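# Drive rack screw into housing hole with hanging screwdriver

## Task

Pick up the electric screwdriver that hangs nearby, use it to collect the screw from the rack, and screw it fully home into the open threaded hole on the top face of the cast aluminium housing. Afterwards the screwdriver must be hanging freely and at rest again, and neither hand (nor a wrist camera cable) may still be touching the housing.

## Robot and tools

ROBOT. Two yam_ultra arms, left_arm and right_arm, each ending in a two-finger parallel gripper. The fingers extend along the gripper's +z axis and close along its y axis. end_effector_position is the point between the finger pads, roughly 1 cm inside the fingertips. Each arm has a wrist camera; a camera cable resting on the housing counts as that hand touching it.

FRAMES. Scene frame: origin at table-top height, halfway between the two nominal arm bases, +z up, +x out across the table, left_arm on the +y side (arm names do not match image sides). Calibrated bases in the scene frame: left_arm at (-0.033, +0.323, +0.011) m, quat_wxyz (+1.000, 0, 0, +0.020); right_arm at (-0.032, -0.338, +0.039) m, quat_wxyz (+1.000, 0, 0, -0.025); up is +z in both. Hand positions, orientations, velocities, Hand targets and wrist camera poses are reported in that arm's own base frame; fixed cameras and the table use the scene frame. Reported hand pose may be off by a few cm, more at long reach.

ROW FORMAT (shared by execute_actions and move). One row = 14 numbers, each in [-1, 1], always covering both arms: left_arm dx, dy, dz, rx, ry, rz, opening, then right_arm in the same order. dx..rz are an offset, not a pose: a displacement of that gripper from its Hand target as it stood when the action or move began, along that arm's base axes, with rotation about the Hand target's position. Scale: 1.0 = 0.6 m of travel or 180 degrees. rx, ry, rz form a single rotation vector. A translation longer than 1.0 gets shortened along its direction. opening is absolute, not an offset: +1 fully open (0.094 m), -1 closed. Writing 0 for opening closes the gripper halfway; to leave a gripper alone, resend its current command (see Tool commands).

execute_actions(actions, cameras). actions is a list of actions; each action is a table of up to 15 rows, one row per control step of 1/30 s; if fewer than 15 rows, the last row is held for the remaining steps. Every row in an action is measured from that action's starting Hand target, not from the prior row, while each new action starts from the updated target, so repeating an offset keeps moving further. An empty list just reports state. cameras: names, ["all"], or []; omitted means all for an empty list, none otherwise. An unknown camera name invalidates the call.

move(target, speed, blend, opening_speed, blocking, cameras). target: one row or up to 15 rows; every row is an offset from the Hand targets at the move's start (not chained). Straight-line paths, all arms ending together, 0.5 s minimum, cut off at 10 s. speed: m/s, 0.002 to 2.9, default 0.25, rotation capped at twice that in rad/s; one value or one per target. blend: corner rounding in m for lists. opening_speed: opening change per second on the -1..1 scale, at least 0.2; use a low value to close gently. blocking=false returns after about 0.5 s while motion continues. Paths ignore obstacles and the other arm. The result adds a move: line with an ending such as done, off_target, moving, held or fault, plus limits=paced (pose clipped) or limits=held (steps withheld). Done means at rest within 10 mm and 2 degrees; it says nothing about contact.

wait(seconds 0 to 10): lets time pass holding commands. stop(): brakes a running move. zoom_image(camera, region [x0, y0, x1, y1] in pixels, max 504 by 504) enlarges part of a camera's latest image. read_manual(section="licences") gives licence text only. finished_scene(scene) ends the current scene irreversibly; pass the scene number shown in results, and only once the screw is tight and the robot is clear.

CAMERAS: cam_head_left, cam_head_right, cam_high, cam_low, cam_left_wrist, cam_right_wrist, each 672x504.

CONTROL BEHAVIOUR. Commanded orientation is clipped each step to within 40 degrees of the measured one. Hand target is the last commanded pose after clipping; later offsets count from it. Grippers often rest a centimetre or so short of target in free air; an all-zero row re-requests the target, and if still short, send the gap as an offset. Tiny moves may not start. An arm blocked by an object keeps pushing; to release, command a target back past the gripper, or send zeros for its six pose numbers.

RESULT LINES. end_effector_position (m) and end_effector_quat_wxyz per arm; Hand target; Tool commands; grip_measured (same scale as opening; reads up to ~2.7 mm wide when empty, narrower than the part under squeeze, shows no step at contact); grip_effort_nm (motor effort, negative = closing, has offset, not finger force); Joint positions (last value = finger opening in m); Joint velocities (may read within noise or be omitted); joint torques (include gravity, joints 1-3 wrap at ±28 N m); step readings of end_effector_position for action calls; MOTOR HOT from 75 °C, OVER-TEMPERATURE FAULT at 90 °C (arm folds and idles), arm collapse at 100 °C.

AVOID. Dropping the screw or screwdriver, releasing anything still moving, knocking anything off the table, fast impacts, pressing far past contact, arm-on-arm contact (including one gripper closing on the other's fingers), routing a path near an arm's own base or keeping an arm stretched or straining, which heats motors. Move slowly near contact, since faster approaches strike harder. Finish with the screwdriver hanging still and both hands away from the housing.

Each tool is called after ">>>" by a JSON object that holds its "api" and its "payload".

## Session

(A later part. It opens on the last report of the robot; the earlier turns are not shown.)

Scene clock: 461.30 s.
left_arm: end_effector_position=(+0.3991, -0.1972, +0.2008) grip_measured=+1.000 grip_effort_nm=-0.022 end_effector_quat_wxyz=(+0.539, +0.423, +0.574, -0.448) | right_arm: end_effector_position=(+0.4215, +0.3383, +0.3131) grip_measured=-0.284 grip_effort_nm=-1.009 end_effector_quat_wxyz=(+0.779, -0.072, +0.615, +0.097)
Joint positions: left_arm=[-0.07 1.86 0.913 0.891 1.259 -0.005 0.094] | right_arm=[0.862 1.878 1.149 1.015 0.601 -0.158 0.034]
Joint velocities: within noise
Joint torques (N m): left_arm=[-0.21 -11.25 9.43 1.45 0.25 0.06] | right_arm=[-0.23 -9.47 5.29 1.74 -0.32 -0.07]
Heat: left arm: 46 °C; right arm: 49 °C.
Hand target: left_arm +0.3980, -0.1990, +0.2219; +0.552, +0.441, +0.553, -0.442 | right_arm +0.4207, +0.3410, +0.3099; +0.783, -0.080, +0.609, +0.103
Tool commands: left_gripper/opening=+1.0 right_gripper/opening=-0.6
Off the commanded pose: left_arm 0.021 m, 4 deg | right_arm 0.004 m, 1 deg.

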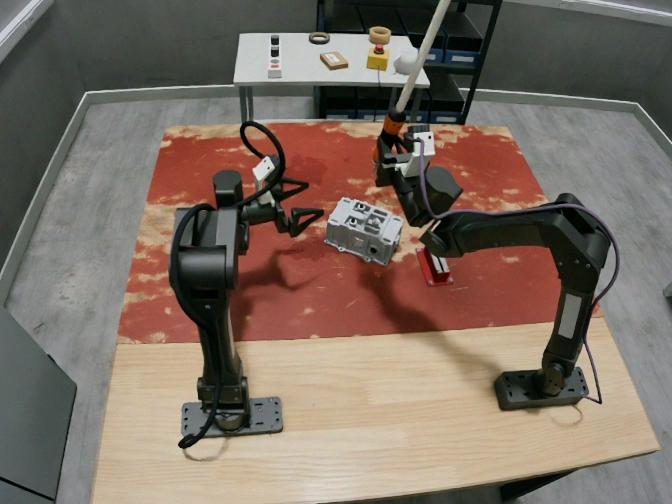

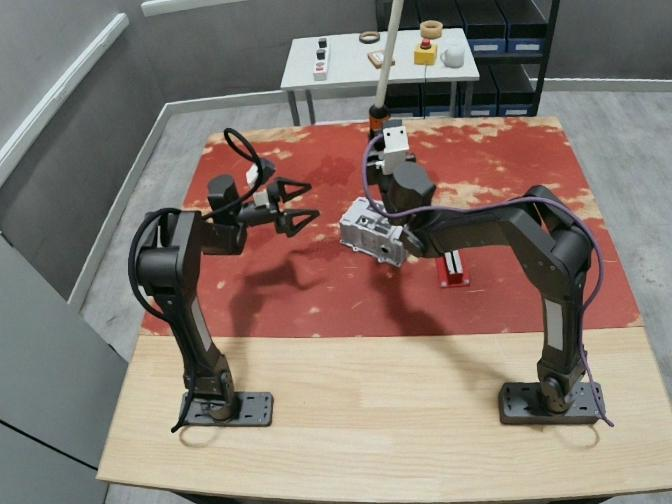

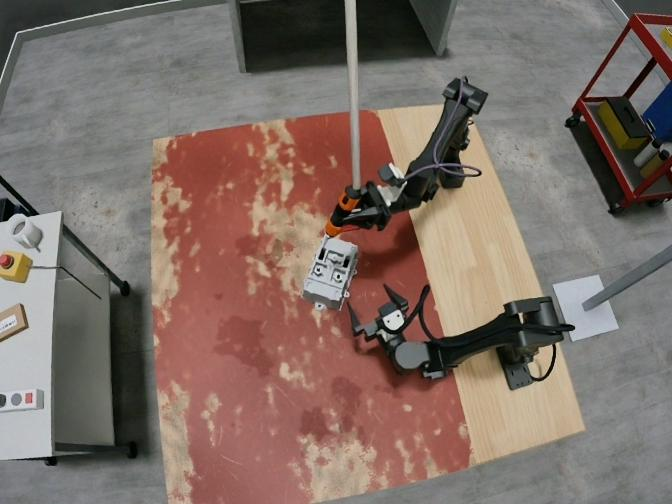

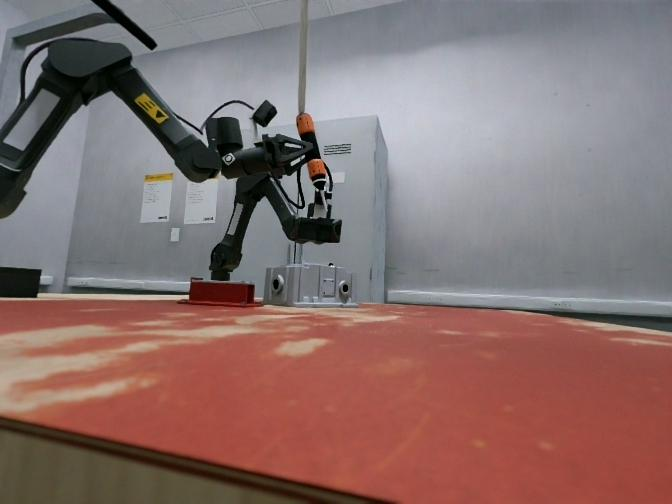

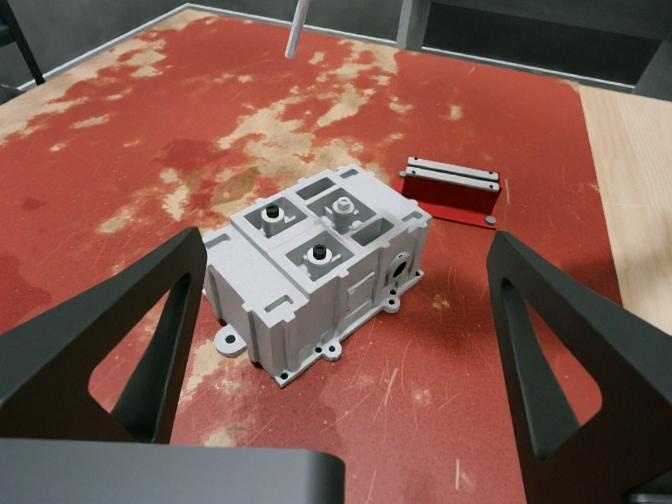

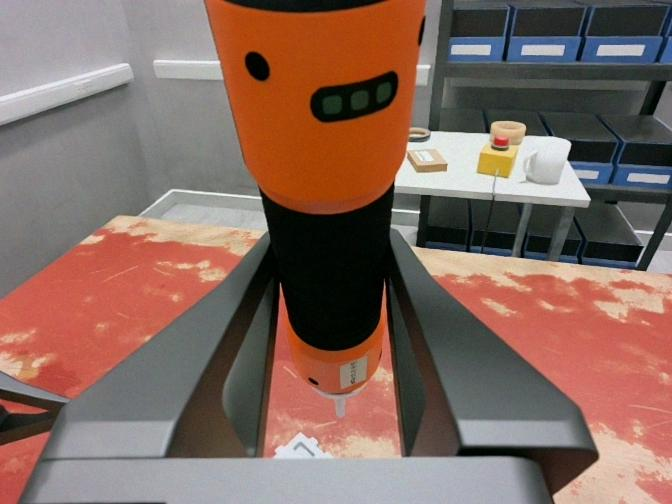

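>>> {"api": "move", "payload": {"target": [[0,0,0,0,0,0,1, 0.0783,-0.3775,-0.0013,-0.0152,0.0549,0.0017,-0.6],[0,0,0,0,0,0,1, -0.0817,-0.4195,-0.0113,-0.0152,0.0549,0.0017,-0.6],[0,0,0,0,0,0,1, 0.0783,-0.3775,-0.0013,-0.0152,0.0549,0.0017,-0.6]], "speed": [0.18, 0.12, 0.12], "cameras": ["cam_low","cam_high","cam_right_wrist","cam_head_right"]}}

Scene clock: 490.70 s.
left_arm: end_effector_position=(+0.3991, -0.1972, +0.2008) grip_measured=+1.000 grip_effort_nm=-0.032 end_effector_quat_wxyz=(+0.539, +0.423, +0.574, -0.448) | right_arm: end_effector_position=(+0.4621, +0.1101, +0.2808) grip_measured=-0.284 grip_effort_nm=-1.009 end_effector_quat_wxyz=(+0.699, -0.093, +0.704, +0.091)
Joint positions: left_arm=[-0.07 1.86 0.913 0.891 1.259 -0.005 0.094] | right_arm=[0.215 1.473 0.832 0.634 -0.045 -0.003 0.034]
Joint torques (N m): left_arm=[-0.18 -11.21 9.43 1.47 0.25 0.05] | right_arm=[0.62 -6.39 10.43 1.98 -0.02 0.05]
Heat: left arm: 46 °C; right arm: 50 °C.
Hand target: left_arm +0.3980, -0.1990, +0.2219; +0.552, +0.441, +0.553, -0.442 | right_arm +0.4677, +0.1145, +0.3093; +0.725, -0.091, +0.676, +0.097
Off the commanded pose: left_arm 0.021 m, 4 deg | right_arm 0.029 m, 4 deg.
move: off_target (left_arm, right_arm)
Images, in order (width x height): cam_head_right 672x504, cam_high 672x504, cam_low 672x504, cam_right_wrist 672x504.

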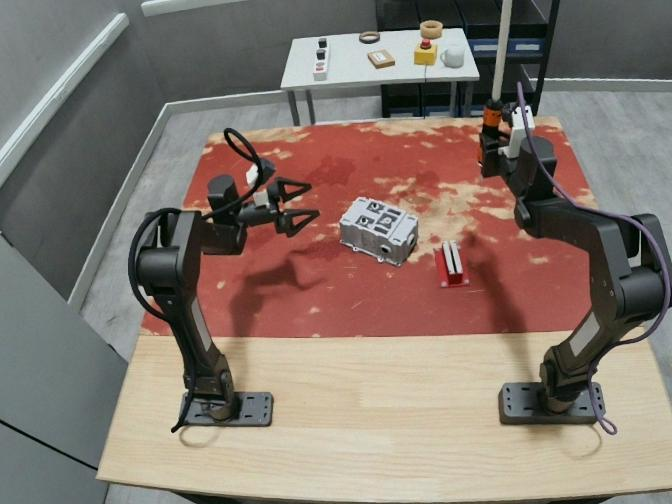

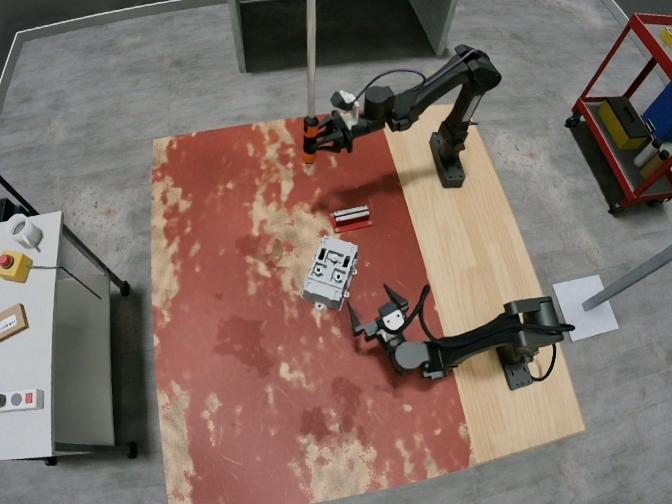

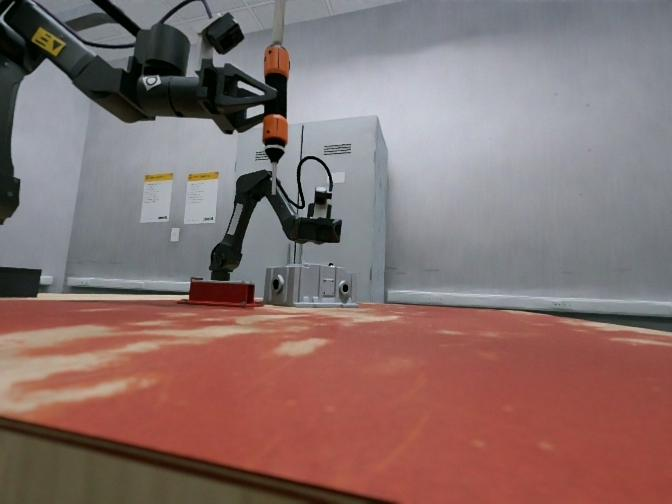

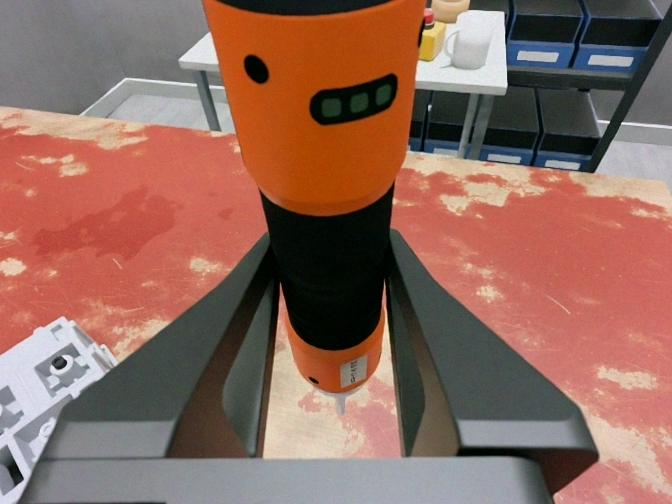

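>>> {"api": "zoom_image", "payload": {"camera": "cam_low", "region": [230, 20, 330, 220]}}

>>> {"api": "zoom_image", "payload": {"camera": "cam_high", "region": [270, 90, 370, 190]}}

Scaled by 2.520 from the camera's 672x504 image, which has a finer 960x720 frame.

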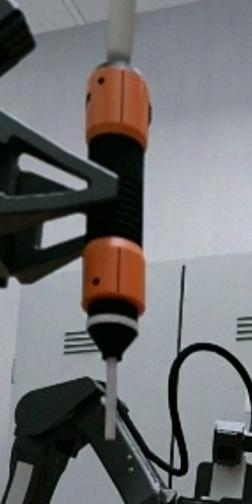

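Scaled by 5.040 from the camera's 672x504 image, which has a finer 960x720 frame.

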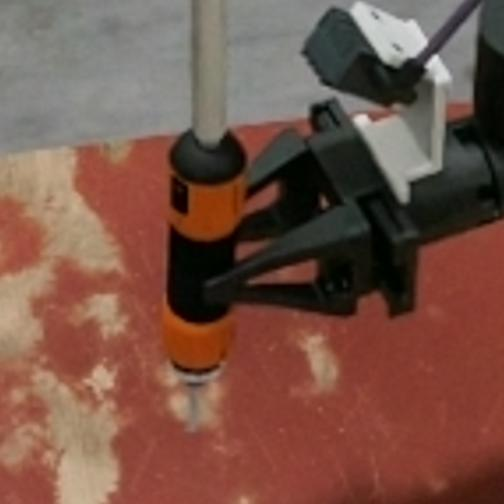

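>>> {"api": "move", "payload": {"target": [[0,0,0,0,0,0,1, -0.09,-0.025,0.0,0,0,0,-0.6],[0,0,0,0,0,0,1, -0.0083,-0.001,0.0045,0.0005,-0.0017,0,-0.6]], "speed": 0.12, "cameras": ["cam_low","cam_high"]}}

>>> {"api": "zoom_image", "payload": {"camera": "cam_low", "region": [230, 20, 330, 220]}}

>>> {"api": "zoom_image", "payload": {"camera": "cam_high", "region": [270, 90, 370, 190]}}

Scene clock: 540.67 s.
left_arm: end_effector_position=(+0.3991, -0.1972, +0.2008) grip_measured=+1.000 grip_effort_nm=-0.032 end_effector_quat_wxyz=(+0.539, +0.423, +0.574, -0.448) | right_arm: end_effector_position=(+0.4573, +0.1102, +0.2847) grip_measured=-0.284 grip_effort_nm=-1.009 end_effector_quat_wxyz=(+0.702, -0.093, +0.701, +0.092)
Joint positions: left_arm=[-0.07 1.86 0.913 0.891 1.259 -0.005 0.094] | right_arm=[0.217 1.452 0.82 0.633 -0.045 -0.003 0.034]
Joint torques (N m): left_arm=[-0.2 -11.21 9.42 1.45 0.26 0.06] | right_arm=[0.55 -6.3 10.17 1.98 -0.01 0.03]
Heat: left arm: 47 °C; right arm: 52 °C.
Hand target: left_arm +0.3980, -0.1990, +0.2219; +0.552, +0.441, +0.553, -0.442 | right_arm +0.4627, +0.1138, +0.3118; +0.727, -0.090, +0.674, +0.097
Off the commanded pose: left_arm 0.021 m, 4 deg | right_arm 0.028 m, 4 deg.
move: off_target (left_arm, right_arm)
Images, in order (width x height): cam_high 672x504, cam_low 672x504.

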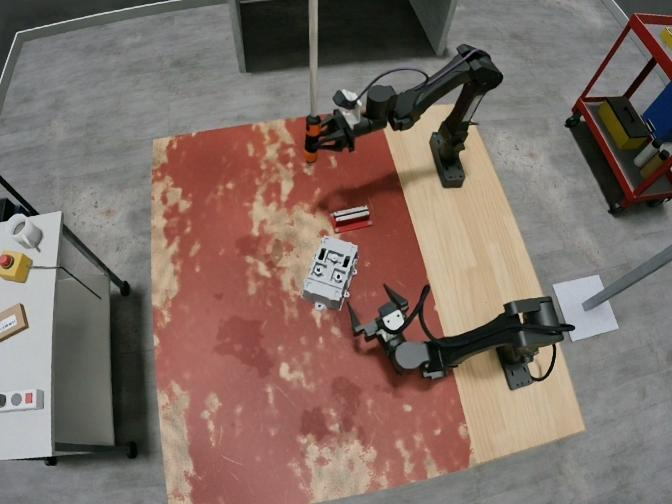

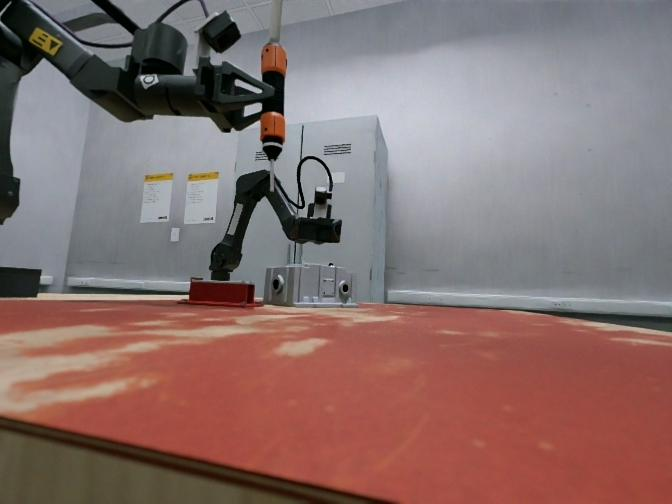

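Scaled by 2.520 from the camera's 672x504 image, which has a finer 960x720 frame.

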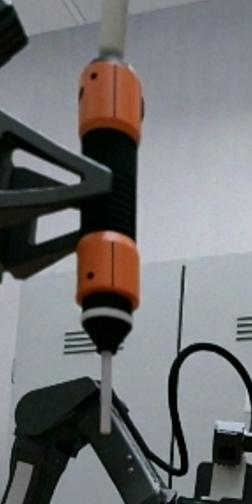

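Scaled by 5.040 from the camera's 672x504 image, which has a finer 960x720 frame.

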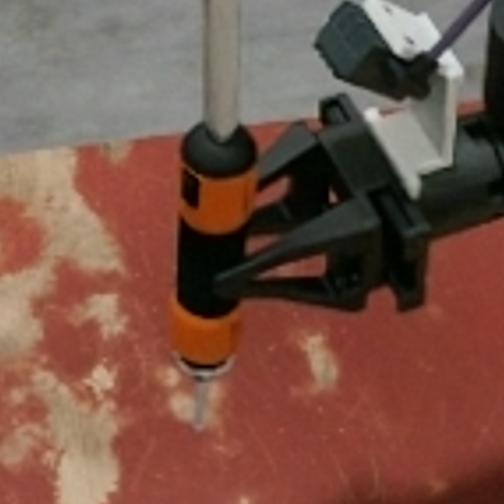

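>>> {"api": "execute_actions", "payload": {"actions": [], "cameras": ["cam_head_right"]}}

>>> {"api": "zoom_image", "payload": {"camera": "cam_head_right", "region": [440, 80, 540, 200]}}

Scene clock: 555.80 s.
left_arm: end_effector_position=(+0.3991, -0.1972, +0.2008) grip_measured=+1.000 grip_effort_nm=-0.022 end_effector_quat_wxyz=(+0.539, +0.423, +0.574, -0.448) | right_arm: end_effector_position=(+0.4573, +0.1102, +0.2847) grip_measured=-0.284 grip_effort_nm=-1.009 end_effector_quat_wxyz=(+0.701, -0.093, +0.701, +0.092)
Joint positions: left_arm=[-0.07 1.86 0.913 0.891 1.259 -0.005 0.094] | right_arm=[0.217 1.452 0.82 0.633 -0.045 -0.002 0.034]
Joint velocities: within noise
Joint torques (N m): left_arm=[-0.21 -11.22 9.42 1.46 0.24 0.05] | right_arm=[0.59 -6.13 10.15 1.96 0.03 0.06]
Heat: left arm: 47 °C; right arm: 52 °C.
Hand target: left_arm +0.3980, -0.1990, +0.2219; +0.552, +0.441, +0.553, -0.442 | right_arm +0.4627, +0.1138, +0.3118; +0.727, -0.090, +0.674, +0.097
Tool commands: left_gripper/opening=+1.0 right_gripper/opening=-0.6
Off the commanded pose: left_arm 0.021 m, 4 deg | right_arm 0.028 m, 4 deg.
Images, in order (width x height): cam_head_right 672x504.

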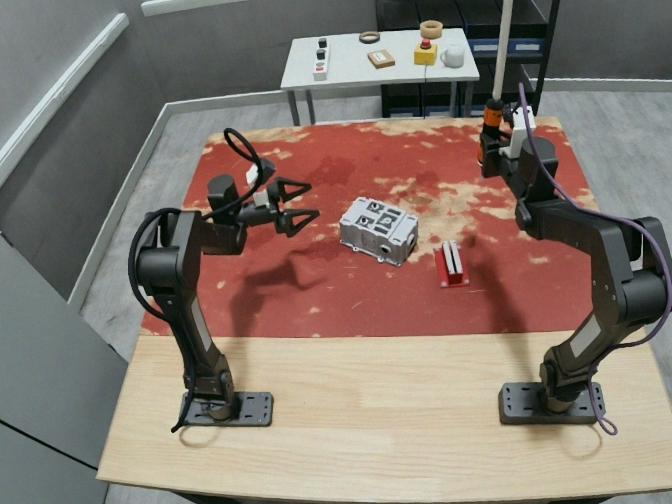

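Scaled by 4.200 from the camera's 672x504 image, which has a finer 960x720 frame.

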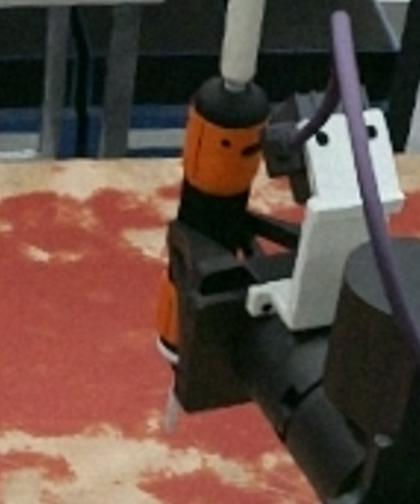

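>>> {"api": "move", "payload": {"target": [[0,0,0,0,0,0,1, 0,0,0,0,0,0,0.9],[0,0,0,0,0,0,1, -0.2,-0.052,0,0,0,0,0.9]], "speed": 0.1, "opening_speed": 0.6, "cameras": ["cam_low","cam_high","cam_right_wrist"]}}

>>> {"api": "wait", "payload": {"seconds": 0.5, "cameras": ["cam_low","cam_high","cam_left_wrist"]}}

Scene clock: 571.13 s.
left_arm: end_effector_position=(+0.3991, -0.1972, +0.2008) grip_measured=+1.000 grip_effort_nm=-0.027 end_effector_quat_wxyz=(+0.539, +0.423, +0.574, -0.448) | right_arm: end_effector_position=(+0.3460, +0.0830, +0.3138) grip_measured=+0.898 grip_effort_nm=0.139 end_effector_quat_wxyz=(+0.727, -0.090, +0.675, +0.093)
Joint positions: left_arm=[-0.07 1.86 0.913 0.891 1.259 -0.005 0.094] | right_arm=[0.206 0.908 0.544 0.438 -0.052 -0.002 0.089]
Joint torques (N m): left_arm=[-0.21 -11.23 9.39 1.47 0.26 0.06] | right_arm=[-0.58 -3.33 5.89 1.65 -0.11 0.03]
Heat: left arm: 48 °C; right arm: 52 °C.
Hand target: left_arm +0.3980, -0.1990, +0.2219; +0.552, +0.441, +0.553, -0.442 | right_arm +0.3427, +0.0825, +0.3120; +0.727, -0.090, +0.674, +0.097
Off the commanded pose: left_arm 0.021 m, 4 deg | right_arm 0.004 m, 1 deg.
move: off_target (left_arm)
Images, in order (width x height): cam_high 672x504, cam_low 672x504, cam_right_wrist 672x504.

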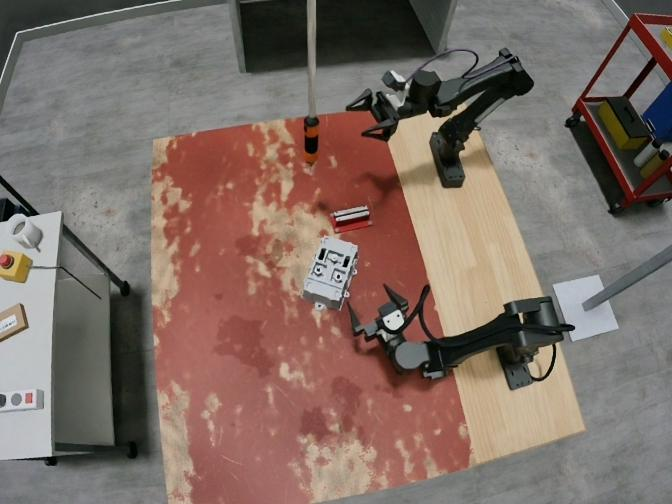

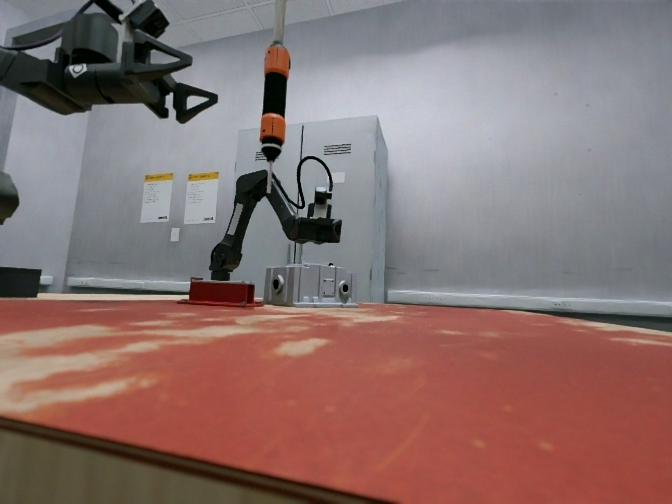

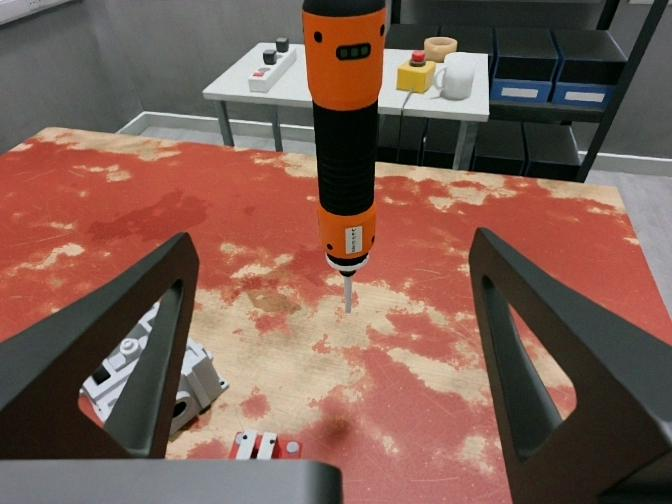

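Scene clock: 571.63 s.
left_arm: end_effector_position=(+0.3991, -0.1972, +0.2008) grip_measured=+1.000 grip_effort_nm=-0.027 end_effector_quat_wxyz=(+0.539, +0.423, +0.574, -0.448) | right_arm: end_effector_position=(+0.3460, +0.0830, +0.3137) grip_measured=+0.898 grip_effort_nm=0.139 end_effector_quat_wxyz=(+0.727, -0.090, +0.675, +0.093)
Joint positions: left_arm=[-0.07 1.86 0.913 0.891 1.259 -0.005 0.094] | right_arm=[0.206 0.908 0.544 0.438 -0.053 -0.001 0.089]
Joint torques (N m): left_arm=[-0.21 -11.23 9.4 1.46 0.24 0.06] | right_arm=[-0.61 -3.32 5.81 1.64 -0.1 0.09]
Heat: left arm: 48 °C; right arm: 52 °C.
Hand target: left_arm +0.3980, -0.1990, +0.2219; +0.552, +0.441, +0.553, -0.442 | right_arm +0.3427, +0.0826, +0.3120; +0.727, -0.090, +0.674, +0.097
Tool commands: left_gripper/opening=+1.0 right_gripper/opening=+0.9
Off the commanded pose: left_arm 0.021 m, 4 deg | right_arm 0.004 m, 1 deg.
wait: 0.50 s; at rest by 0.17 s
Images, in order (width x height): cam_high 672x504, cam_low 672x504, cam_left_wrist 672x504.

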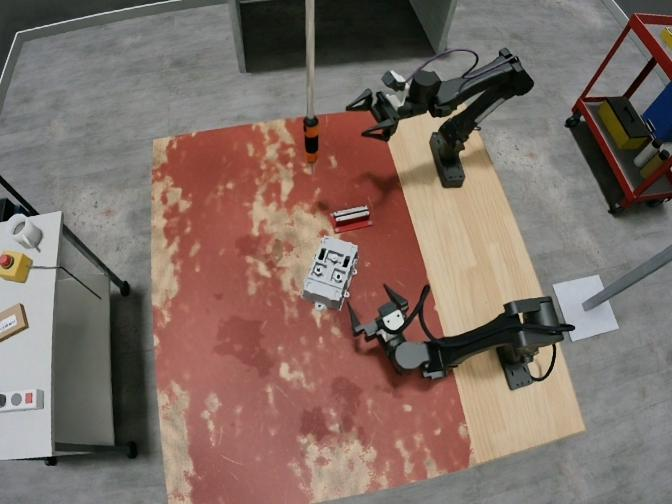

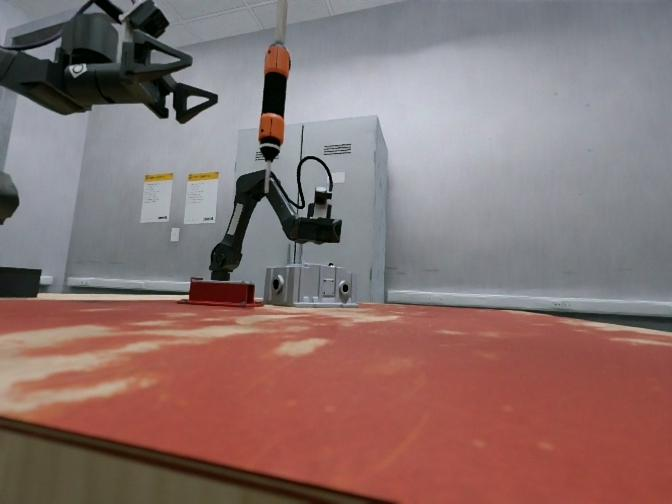

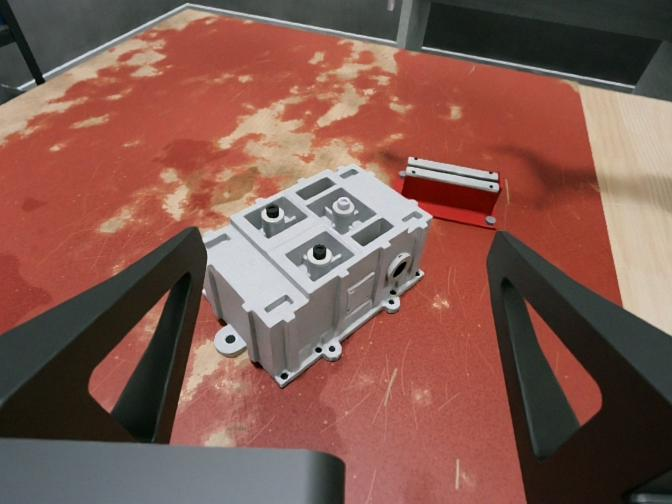

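>>> {"api": "wait", "payload": {"seconds": 1.5, "cameras": ["cam_low","cam_high"]}}

>>> {"api": "zoom_image", "payload": {"camera": "cam_low", "region": [230, 20, 330, 220]}}

>>> {"api": "wait", "payload": {"seconds": 0.4, "cameras": ["cam_low","cam_high"]}}

>>> {"api": "zoom_image", "payload": {"camera": "cam_low", "region": [230, 20, 330, 220]}}

>>> {"api": "zoom_image", "payload": {"camera": "cam_high", "region": [270, 90, 370, 190]}}

Scene clock: 579.47 s.
left_arm: end_effector_position=(+0.3991, -0.1972, +0.2008) grip_measured=+1.000 grip_effort_nm=-0.027 end_effector_quat_wxyz=(+0.539, +0.423, +0.574, -0.448) | right_arm: end_effector_position=(+0.3460, +0.0831, +0.3135) grip_measured=+0.898 grip_effort_nm=0.149 end_effector_quat_wxyz=(+0.726, -0.090, +0.675, +0.093)
Joint positions: left_arm=[-0.07 1.86 0.913 0.891 1.259 -0.005 0.094] | right_arm=[0.206 0.908 0.544 0.437 -0.053 -0.001 0.089]
Joint torques (N m): left_arm=[-0.18 -11.25 9.42 1.47 0.27 0.06] | right_arm=[-0.55 -3.18 5.82 1.62 -0.12 0.07]
Heat: left arm: 48 °C; right arm: 50 °C.
Hand target: left_arm +0.3980, -0.1990, +0.2219; +0.552, +0.441, +0.553, -0.442 | right_arm +0.3427, +0.0826, +0.3119; +0.727, -0.090, +0.674, +0.097
Tool commands: left_gripper/opening=+1.0 right_gripper/opening=+0.9
Off the commanded pose: left_arm 0.021 m, 4 deg | right_arm 0.004 m, 1 deg.
wait: 1.50 s; at rest from the start
Images, in order (width x height): cam_high 672x504, cam_low 672x504.

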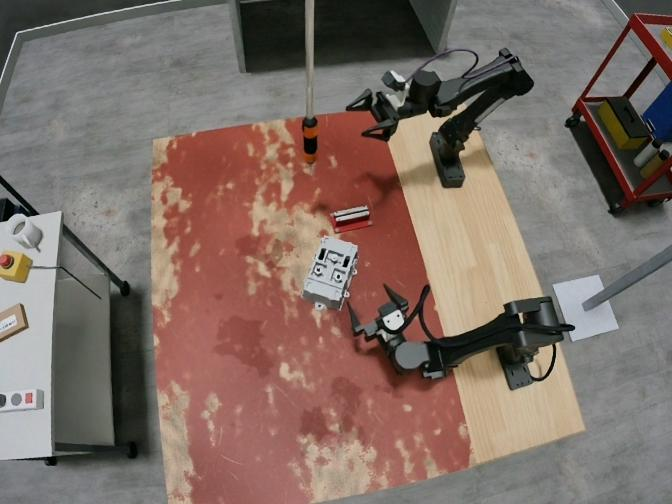

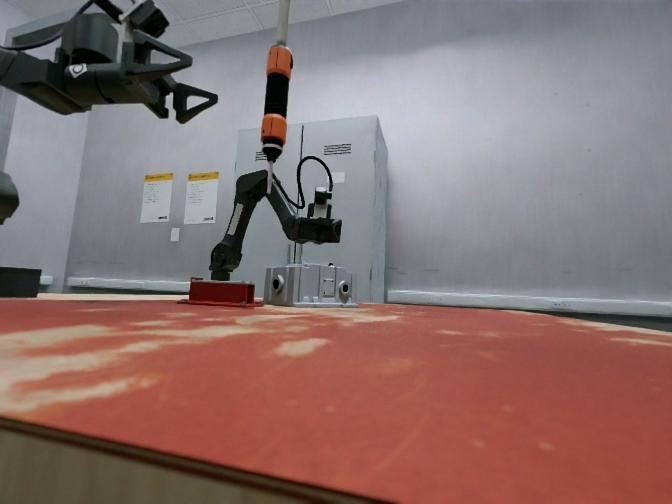

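Scaled by 2.520 from the camera's 672x504 image, which has a finer 960x720 frame.

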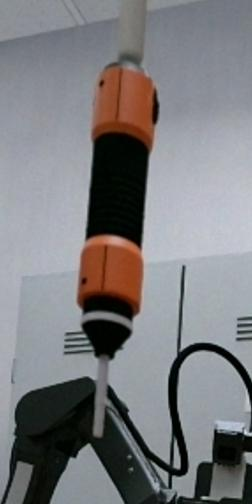

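Scene clock: 579.87 s.
left_arm: end_effector_position=(+0.3991, -0.1972, +0.2008) grip_measured=+1.000 grip_effort_nm=-0.032 end_effector_quat_wxyz=(+0.539, +0.423, +0.574, -0.448) | right_arm: end_effector_position=(+0.3460, +0.0831, +0.3135) grip_measured=+0.898 grip_effort_nm=0.149 end_effector_quat_wxyz=(+0.726, -0.090, +0.675, +0.093)
Joint positions: left_arm=[-0.07 1.86 0.913 0.891 1.259 -0.005 0.094] | right_arm=[0.206 0.908 0.544 0.437 -0.053 -0.001 0.089]
Joint torques (N m): left_arm=[-0.21 -11.23 9.42 1.47 0.26 0.06] | right_arm=[-0.61 -3.18 5.78 1.62 -0.13 0.07]
Heat: left arm: 48 °C; right arm: 50 °C.
Hand target: left_arm +0.3980, -0.1990, +0.2219; +0.552, +0.441, +0.553, -0.442 | right_arm +0.3427, +0.0826, +0.3119; +0.727, -0.090, +0.674, +0.097
Tool commands: left_gripper/opening=+1.0 right_gripper/opening=+0.9
Off the commanded pose: left_arm 0.021 m, 4 deg | right_arm 0.004 m, 1 deg.
wait: 0.40 s; at rest by 0.17 s
Images, in order (width x height): cam_high 672x504, cam_low 672x504.

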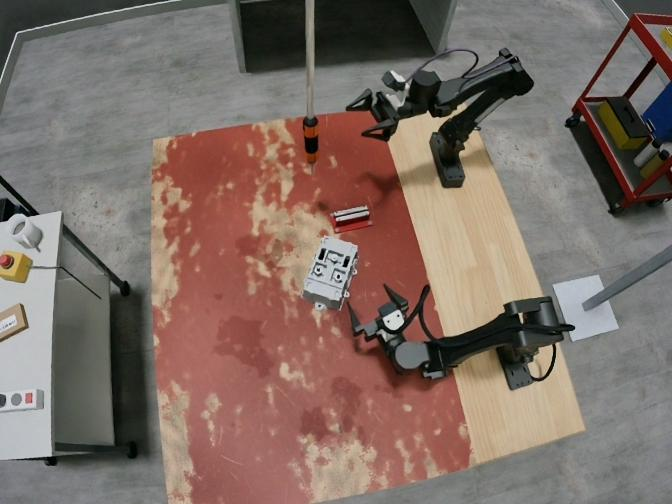

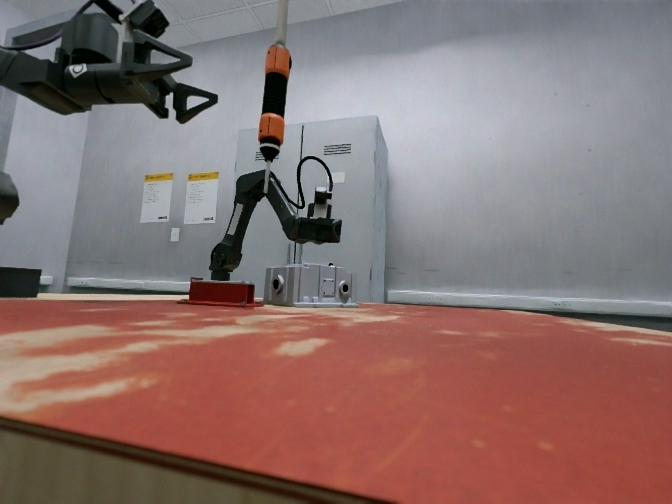

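Scaled by 2.520 from the camera's 672x504 image, which has a finer 960x720 frame.

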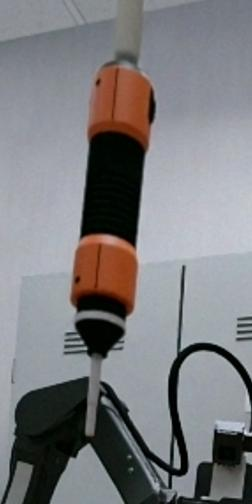

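Scaled by 5.040 from the camera's 672x504 image, which has a finer 960x720 frame.

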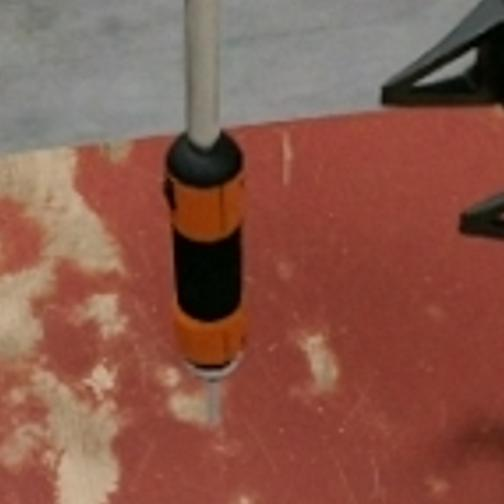

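>>> {"api": "wait", "payload": {"seconds": 3.0, "cameras": ["cam_low"]}}

>>> {"api": "zoom_image", "payload": {"camera": "cam_low", "region": [230, 20, 330, 220]}}

>>> {"api": "wait", "payload": {"seconds": 0.4, "cameras": ["cam_low"]}}

>>> {"api": "zoom_image", "payload": {"camera": "cam_low", "region": [230, 20, 330, 220]}}

>>> {"api": "wait", "payload": {"seconds": 0.4, "cameras": ["cam_low", "cam_high"]}}

>>> {"api": "zoom_image", "payload": {"camera": "cam_low", "region": [230, 20, 330, 220]}}

Scene clock: 593.33 s.
left_arm: end_effector_position=(+0.3991, -0.1972, +0.2008) grip_measured=+1.000 grip_effort_nm=-0.027 end_effector_quat_wxyz=(+0.539, +0.423, +0.574, -0.448) | right_arm: end_effector_position=(+0.3460, +0.0832, +0.3135) grip_measured=+0.898 grip_effort_nm=0.144 end_effector_quat_wxyz=(+0.726, -0.090, +0.675, +0.093)
Joint positions: left_arm=[-0.07 1.86 0.913 0.891 1.259 -0.005 0.094] | right_arm=[0.206 0.908 0.544 0.437 -0.053 -0.001 0.089]
Joint torques (N m): left_arm=[-0.18 -11.22 9.43 1.46 0.25 0.05] | right_arm=[-0.64 -3.3 5.82 1.62 -0.15 0.04]
Heat: left arm: 48 °C; right arm: 49 °C.
Hand target: left_arm +0.3980, -0.1990, +0.2219; +0.552, +0.441, +0.553, -0.442 | right_arm +0.3427, +0.0826, +0.3119; +0.727, -0.090, +0.674, +0.097
Tool commands: left_gripper/opening=+1.0 right_gripper/opening=+0.9
Off the commanded pose: left_arm 0.021 m, 4 deg | right_arm 0.004 m, 1 deg.
wait: 3.00 s; at rest from the start
Images, in order (width x height): cam_low 672x504.

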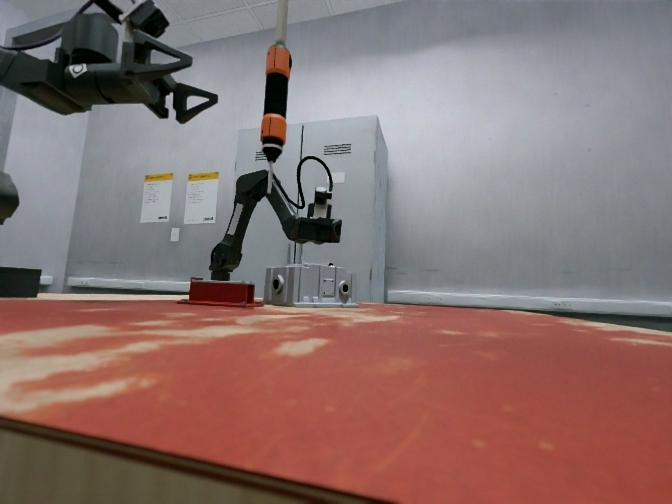

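Scaled by 2.520 from the camera's 672x504 image, which has a finer 960x720 frame.

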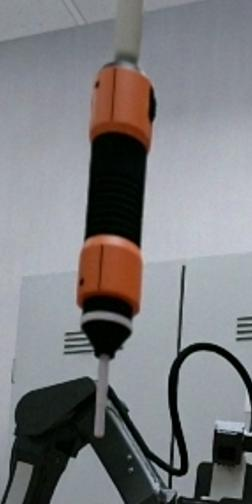

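Scene clock: 593.73 s.
left_arm: end_effector_position=(+0.3991, -0.1972, +0.2008) grip_measured=+1.000 grip_effort_nm=-0.027 end_effector_quat_wxyz=(+0.539, +0.423, +0.574, -0.448) | right_arm: end_effector_position=(+0.3460, +0.0832, +0.3135) grip_measured=+0.898 grip_effort_nm=0.144 end_effector_quat_wxyz=(+0.726, -0.090, +0.675, +0.093)
Joint positions: left_arm=[-0.07 1.86 0.913 0.891 1.259 -0.005 0.094] | right_arm=[0.206 0.908 0.544 0.437 -0.053 -0.001 0.089]
Joint torques (N m): left_arm=[-0.23 -11.26 9.39 1.46 0.25 0.04] | right_arm=[-0.69 -3.3 5.82 1.6 -0.14 0.02]
Heat: left arm: 48 °C; right arm: 49 °C.
Hand target: left_arm +0.3980, -0.1990, +0.2219; +0.552, +0.441, +0.553, -0.442 | right_arm +0.3427, +0.0826, +0.3119; +0.727, -0.090, +0.674, +0.097
Tool commands: left_gripper/opening=+1.0 right_gripper/opening=+0.9
Off the commanded pose: left_arm 0.021 m, 4 deg | right_arm 0.004 m, 1 deg.
wait: 0.40 s; at rest by 0.17 s
Images, in order (width x height): cam_low 672x504.

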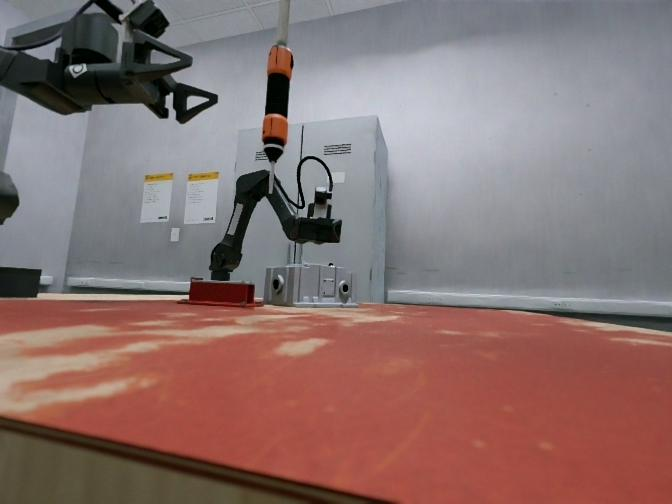

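Scaled by 2.520 from the camera's 672x504 image, which has a finer 960x720 frame.

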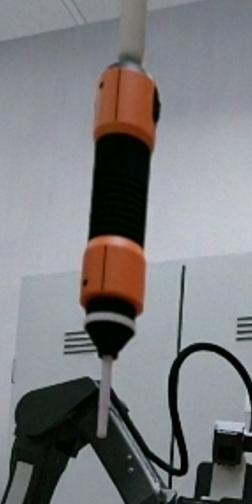

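Scene clock: 594.13 s.
left_arm: end_effector_position=(+0.3991, -0.1972, +0.2008) grip_measured=+1.000 grip_effort_nm=-0.027 end_effector_quat_wxyz=(+0.539, +0.423, +0.574, -0.448) | right_arm: end_effector_position=(+0.3460, +0.0832, +0.3135) grip_measured=+0.898 grip_effort_nm=0.144 end_effector_quat_wxyz=(+0.726, -0.090, +0.675, +0.093)
Joint positions: left_arm=[-0.07 1.86 0.913 0.891 1.259 -0.005 0.094] | right_arm=[0.206 0.908 0.544 0.437 -0.053 -0.001 0.089]
Joint torques (N m): left_arm=[-0.21 -11.25 9.42 1.47 0.24 0.06] | right_arm=[-0.57 -3.18 5.81 1.59 -0.11 0.06]
Heat: left arm: 48 °C; right arm: 49 °C.
Hand target: left_arm +0.3980, -0.1990, +0.2219; +0.552, +0.441, +0.553, -0.442 | right_arm +0.3427, +0.0826, +0.3119; +0.727, -0.090, +0.674, +0.097
Tool commands: left_gripper/opening=+1.0 right_gripper/opening=+0.9
Off the commanded pose: left_arm 0.021 m, 4 deg | right_arm 0.004 m, 1 deg.
wait: 0.40 s; at rest by 0.17 s
Images, in order (width x height): cam_high 672x504, cam_low 672x504.

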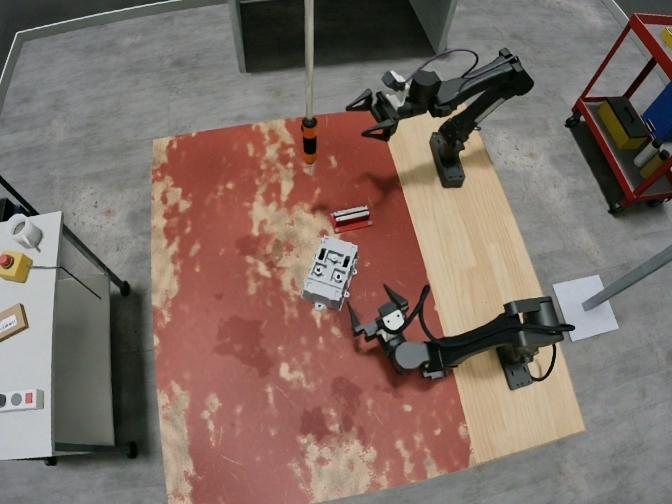

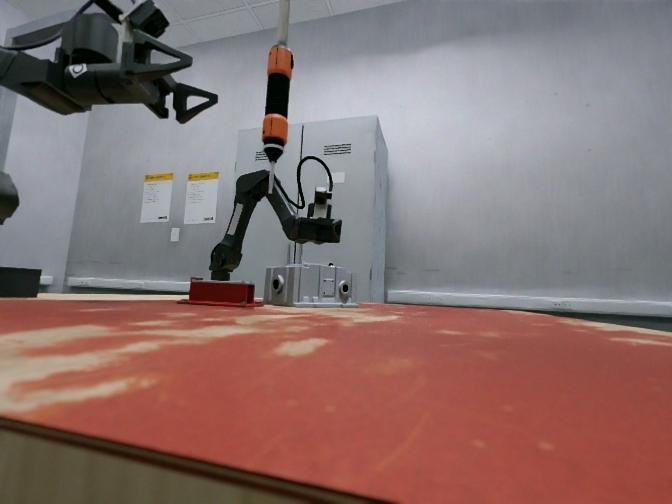

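Scaled by 2.520 from the camera's 672x504 image, which has a finer 960x720 frame.

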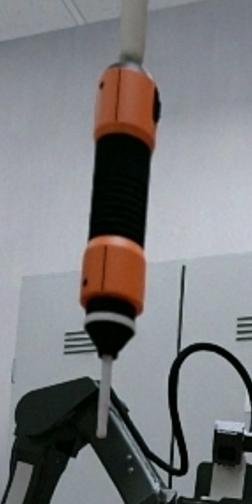

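>>> {"api": "wait", "payload": {"seconds": 4.0, "cameras": ["cam_low"]}}

>>> {"api": "zoom_image", "payload": {"camera": "cam_low", "region": [230, 20, 330, 220]}}

>>> {"api": "wait", "payload": {"seconds": 0.5, "cameras": ["cam_low","cam_left_wrist"]}}

>>> {"api": "zoom_image", "payload": {"camera": "cam_low", "region": [230, 20, 330, 220]}}

Scene clock: 606.23 s.
left_arm: end_effector_position=(+0.3991, -0.1972, +0.2008) grip_measured=+1.000 grip_effort_nm=-0.027 end_effector_quat_wxyz=(+0.539, +0.423, +0.574, -0.448) | right_arm: end_effector_position=(+0.3460, +0.0832, +0.3135) grip_measured=+0.898 grip_effort_nm=0.144 end_effector_quat_wxyz=(+0.726, -0.090, +0.675, +0.093)
Joint positions: left_arm=[-0.07 1.86 0.913 0.891 1.259 -0.005 0.094] | right_arm=[0.206 0.908 0.544 0.437 -0.053 -0.001 0.089]
Joint torques (N m): left_arm=[-0.17 -11.22 9.46 1.47 0.25 0.04] | right_arm=[-0.61 -3.1 5.85 1.61 -0.1 0.07]
Heat: left arm: 48 °C; right arm: 48 °C.
Hand target: left_arm +0.3980, -0.1990, +0.2219; +0.552, +0.441, +0.553, -0.442 | right_arm +0.3427, +0.0826, +0.3119; +0.727, -0.090, +0.674, +0.097
Tool commands: left_gripper/opening=+1.0 right_gripper/opening=+0.9
Off the commanded pose: left_arm 0.021 m, 4 deg | right_arm 0.004 m, 1 deg.
wait: 4.00 s; at rest from the start
Images, in order (width x height): cam_low 672x504.

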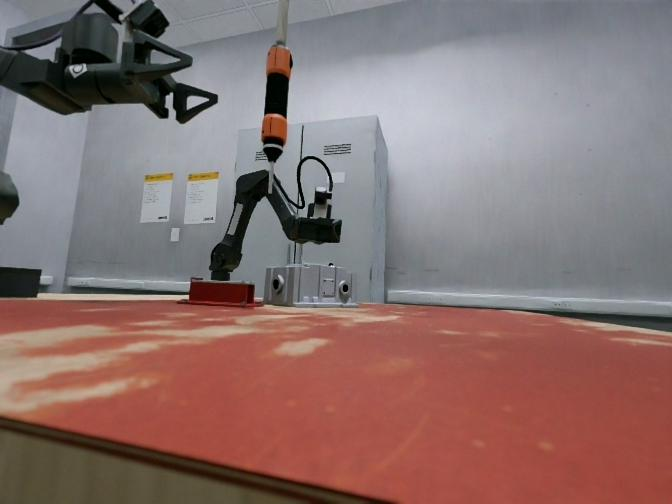

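Scaled by 2.520 from the camera's 672x504 image, which has a finer 960x720 frame.

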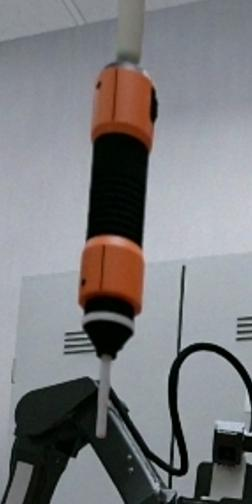

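Scene clock: 606.73 s.
left_arm: end_effector_position=(+0.3991, -0.1972, +0.2008) grip_measured=+1.000 grip_effort_nm=-0.027 end_effector_quat_wxyz=(+0.539, +0.423, +0.574, -0.448) | right_arm: end_effector_position=(+0.3460, +0.0832, +0.3135) grip_measured=+0.898 grip_effort_nm=0.144 end_effector_quat_wxyz=(+0.726, -0.090, +0.675, +0.093)
Joint positions: left_arm=[-0.07 1.86 0.913 0.891 1.259 -0.005 0.094] | right_arm=[0.206 0.908 0.544 0.437 -0.053 -0.001 0.089]
Joint torques (N m): left_arm=[-0.16 -11.26 9.42 1.47 0.25 0.06] | right_arm=[-0.58 -3.23 5.96 1.6 -0.14 0.07]
Heat: left arm: 48 °C; right arm: 48 °C.
Hand target: left_arm +0.3980, -0.1990, +0.2219; +0.552, +0.441, +0.553, -0.442 | right_arm +0.3427, +0.0826, +0.3119; +0.727, -0.090, +0.674, +0.097
Tool commands: left_gripper/opening=+1.0 right_gripper/opening=+0.9
Off the commanded pose: left_arm 0.021 m, 4 deg | right_arm 0.004 m, 1 deg.
wait: 0.50 s; at rest by 0.17 s
Images, in order (width x height): cam_low 672x504, cam_left_wrist 672x504.

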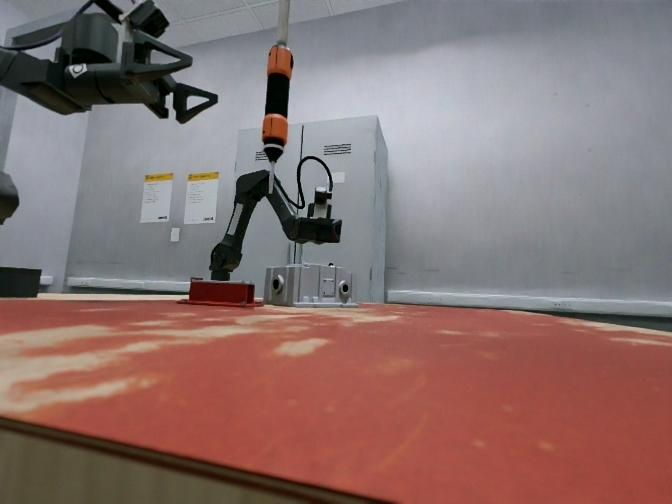

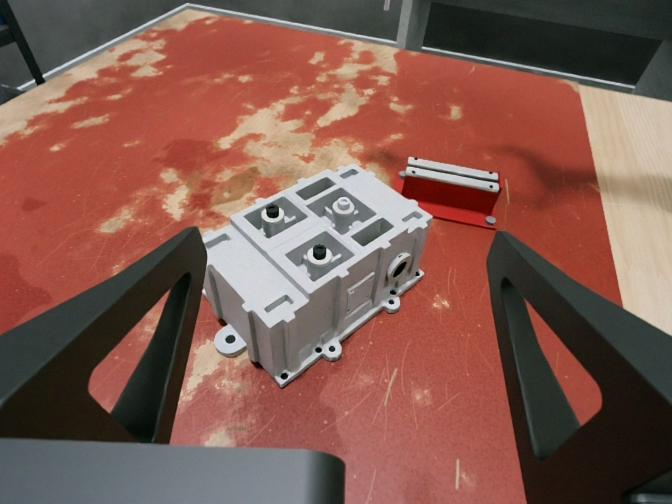

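Scaled by 2.520 from the camera's 672x504 image, which has a finer 960x720 frame.

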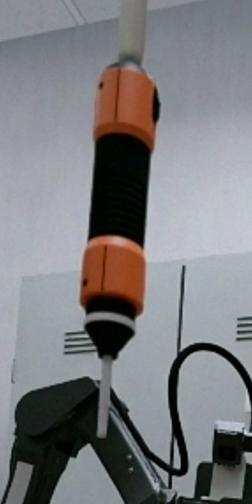

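>>> {"api": "finished_scene", "payload": {"scene": 2}}

The scene is finished: the task was done.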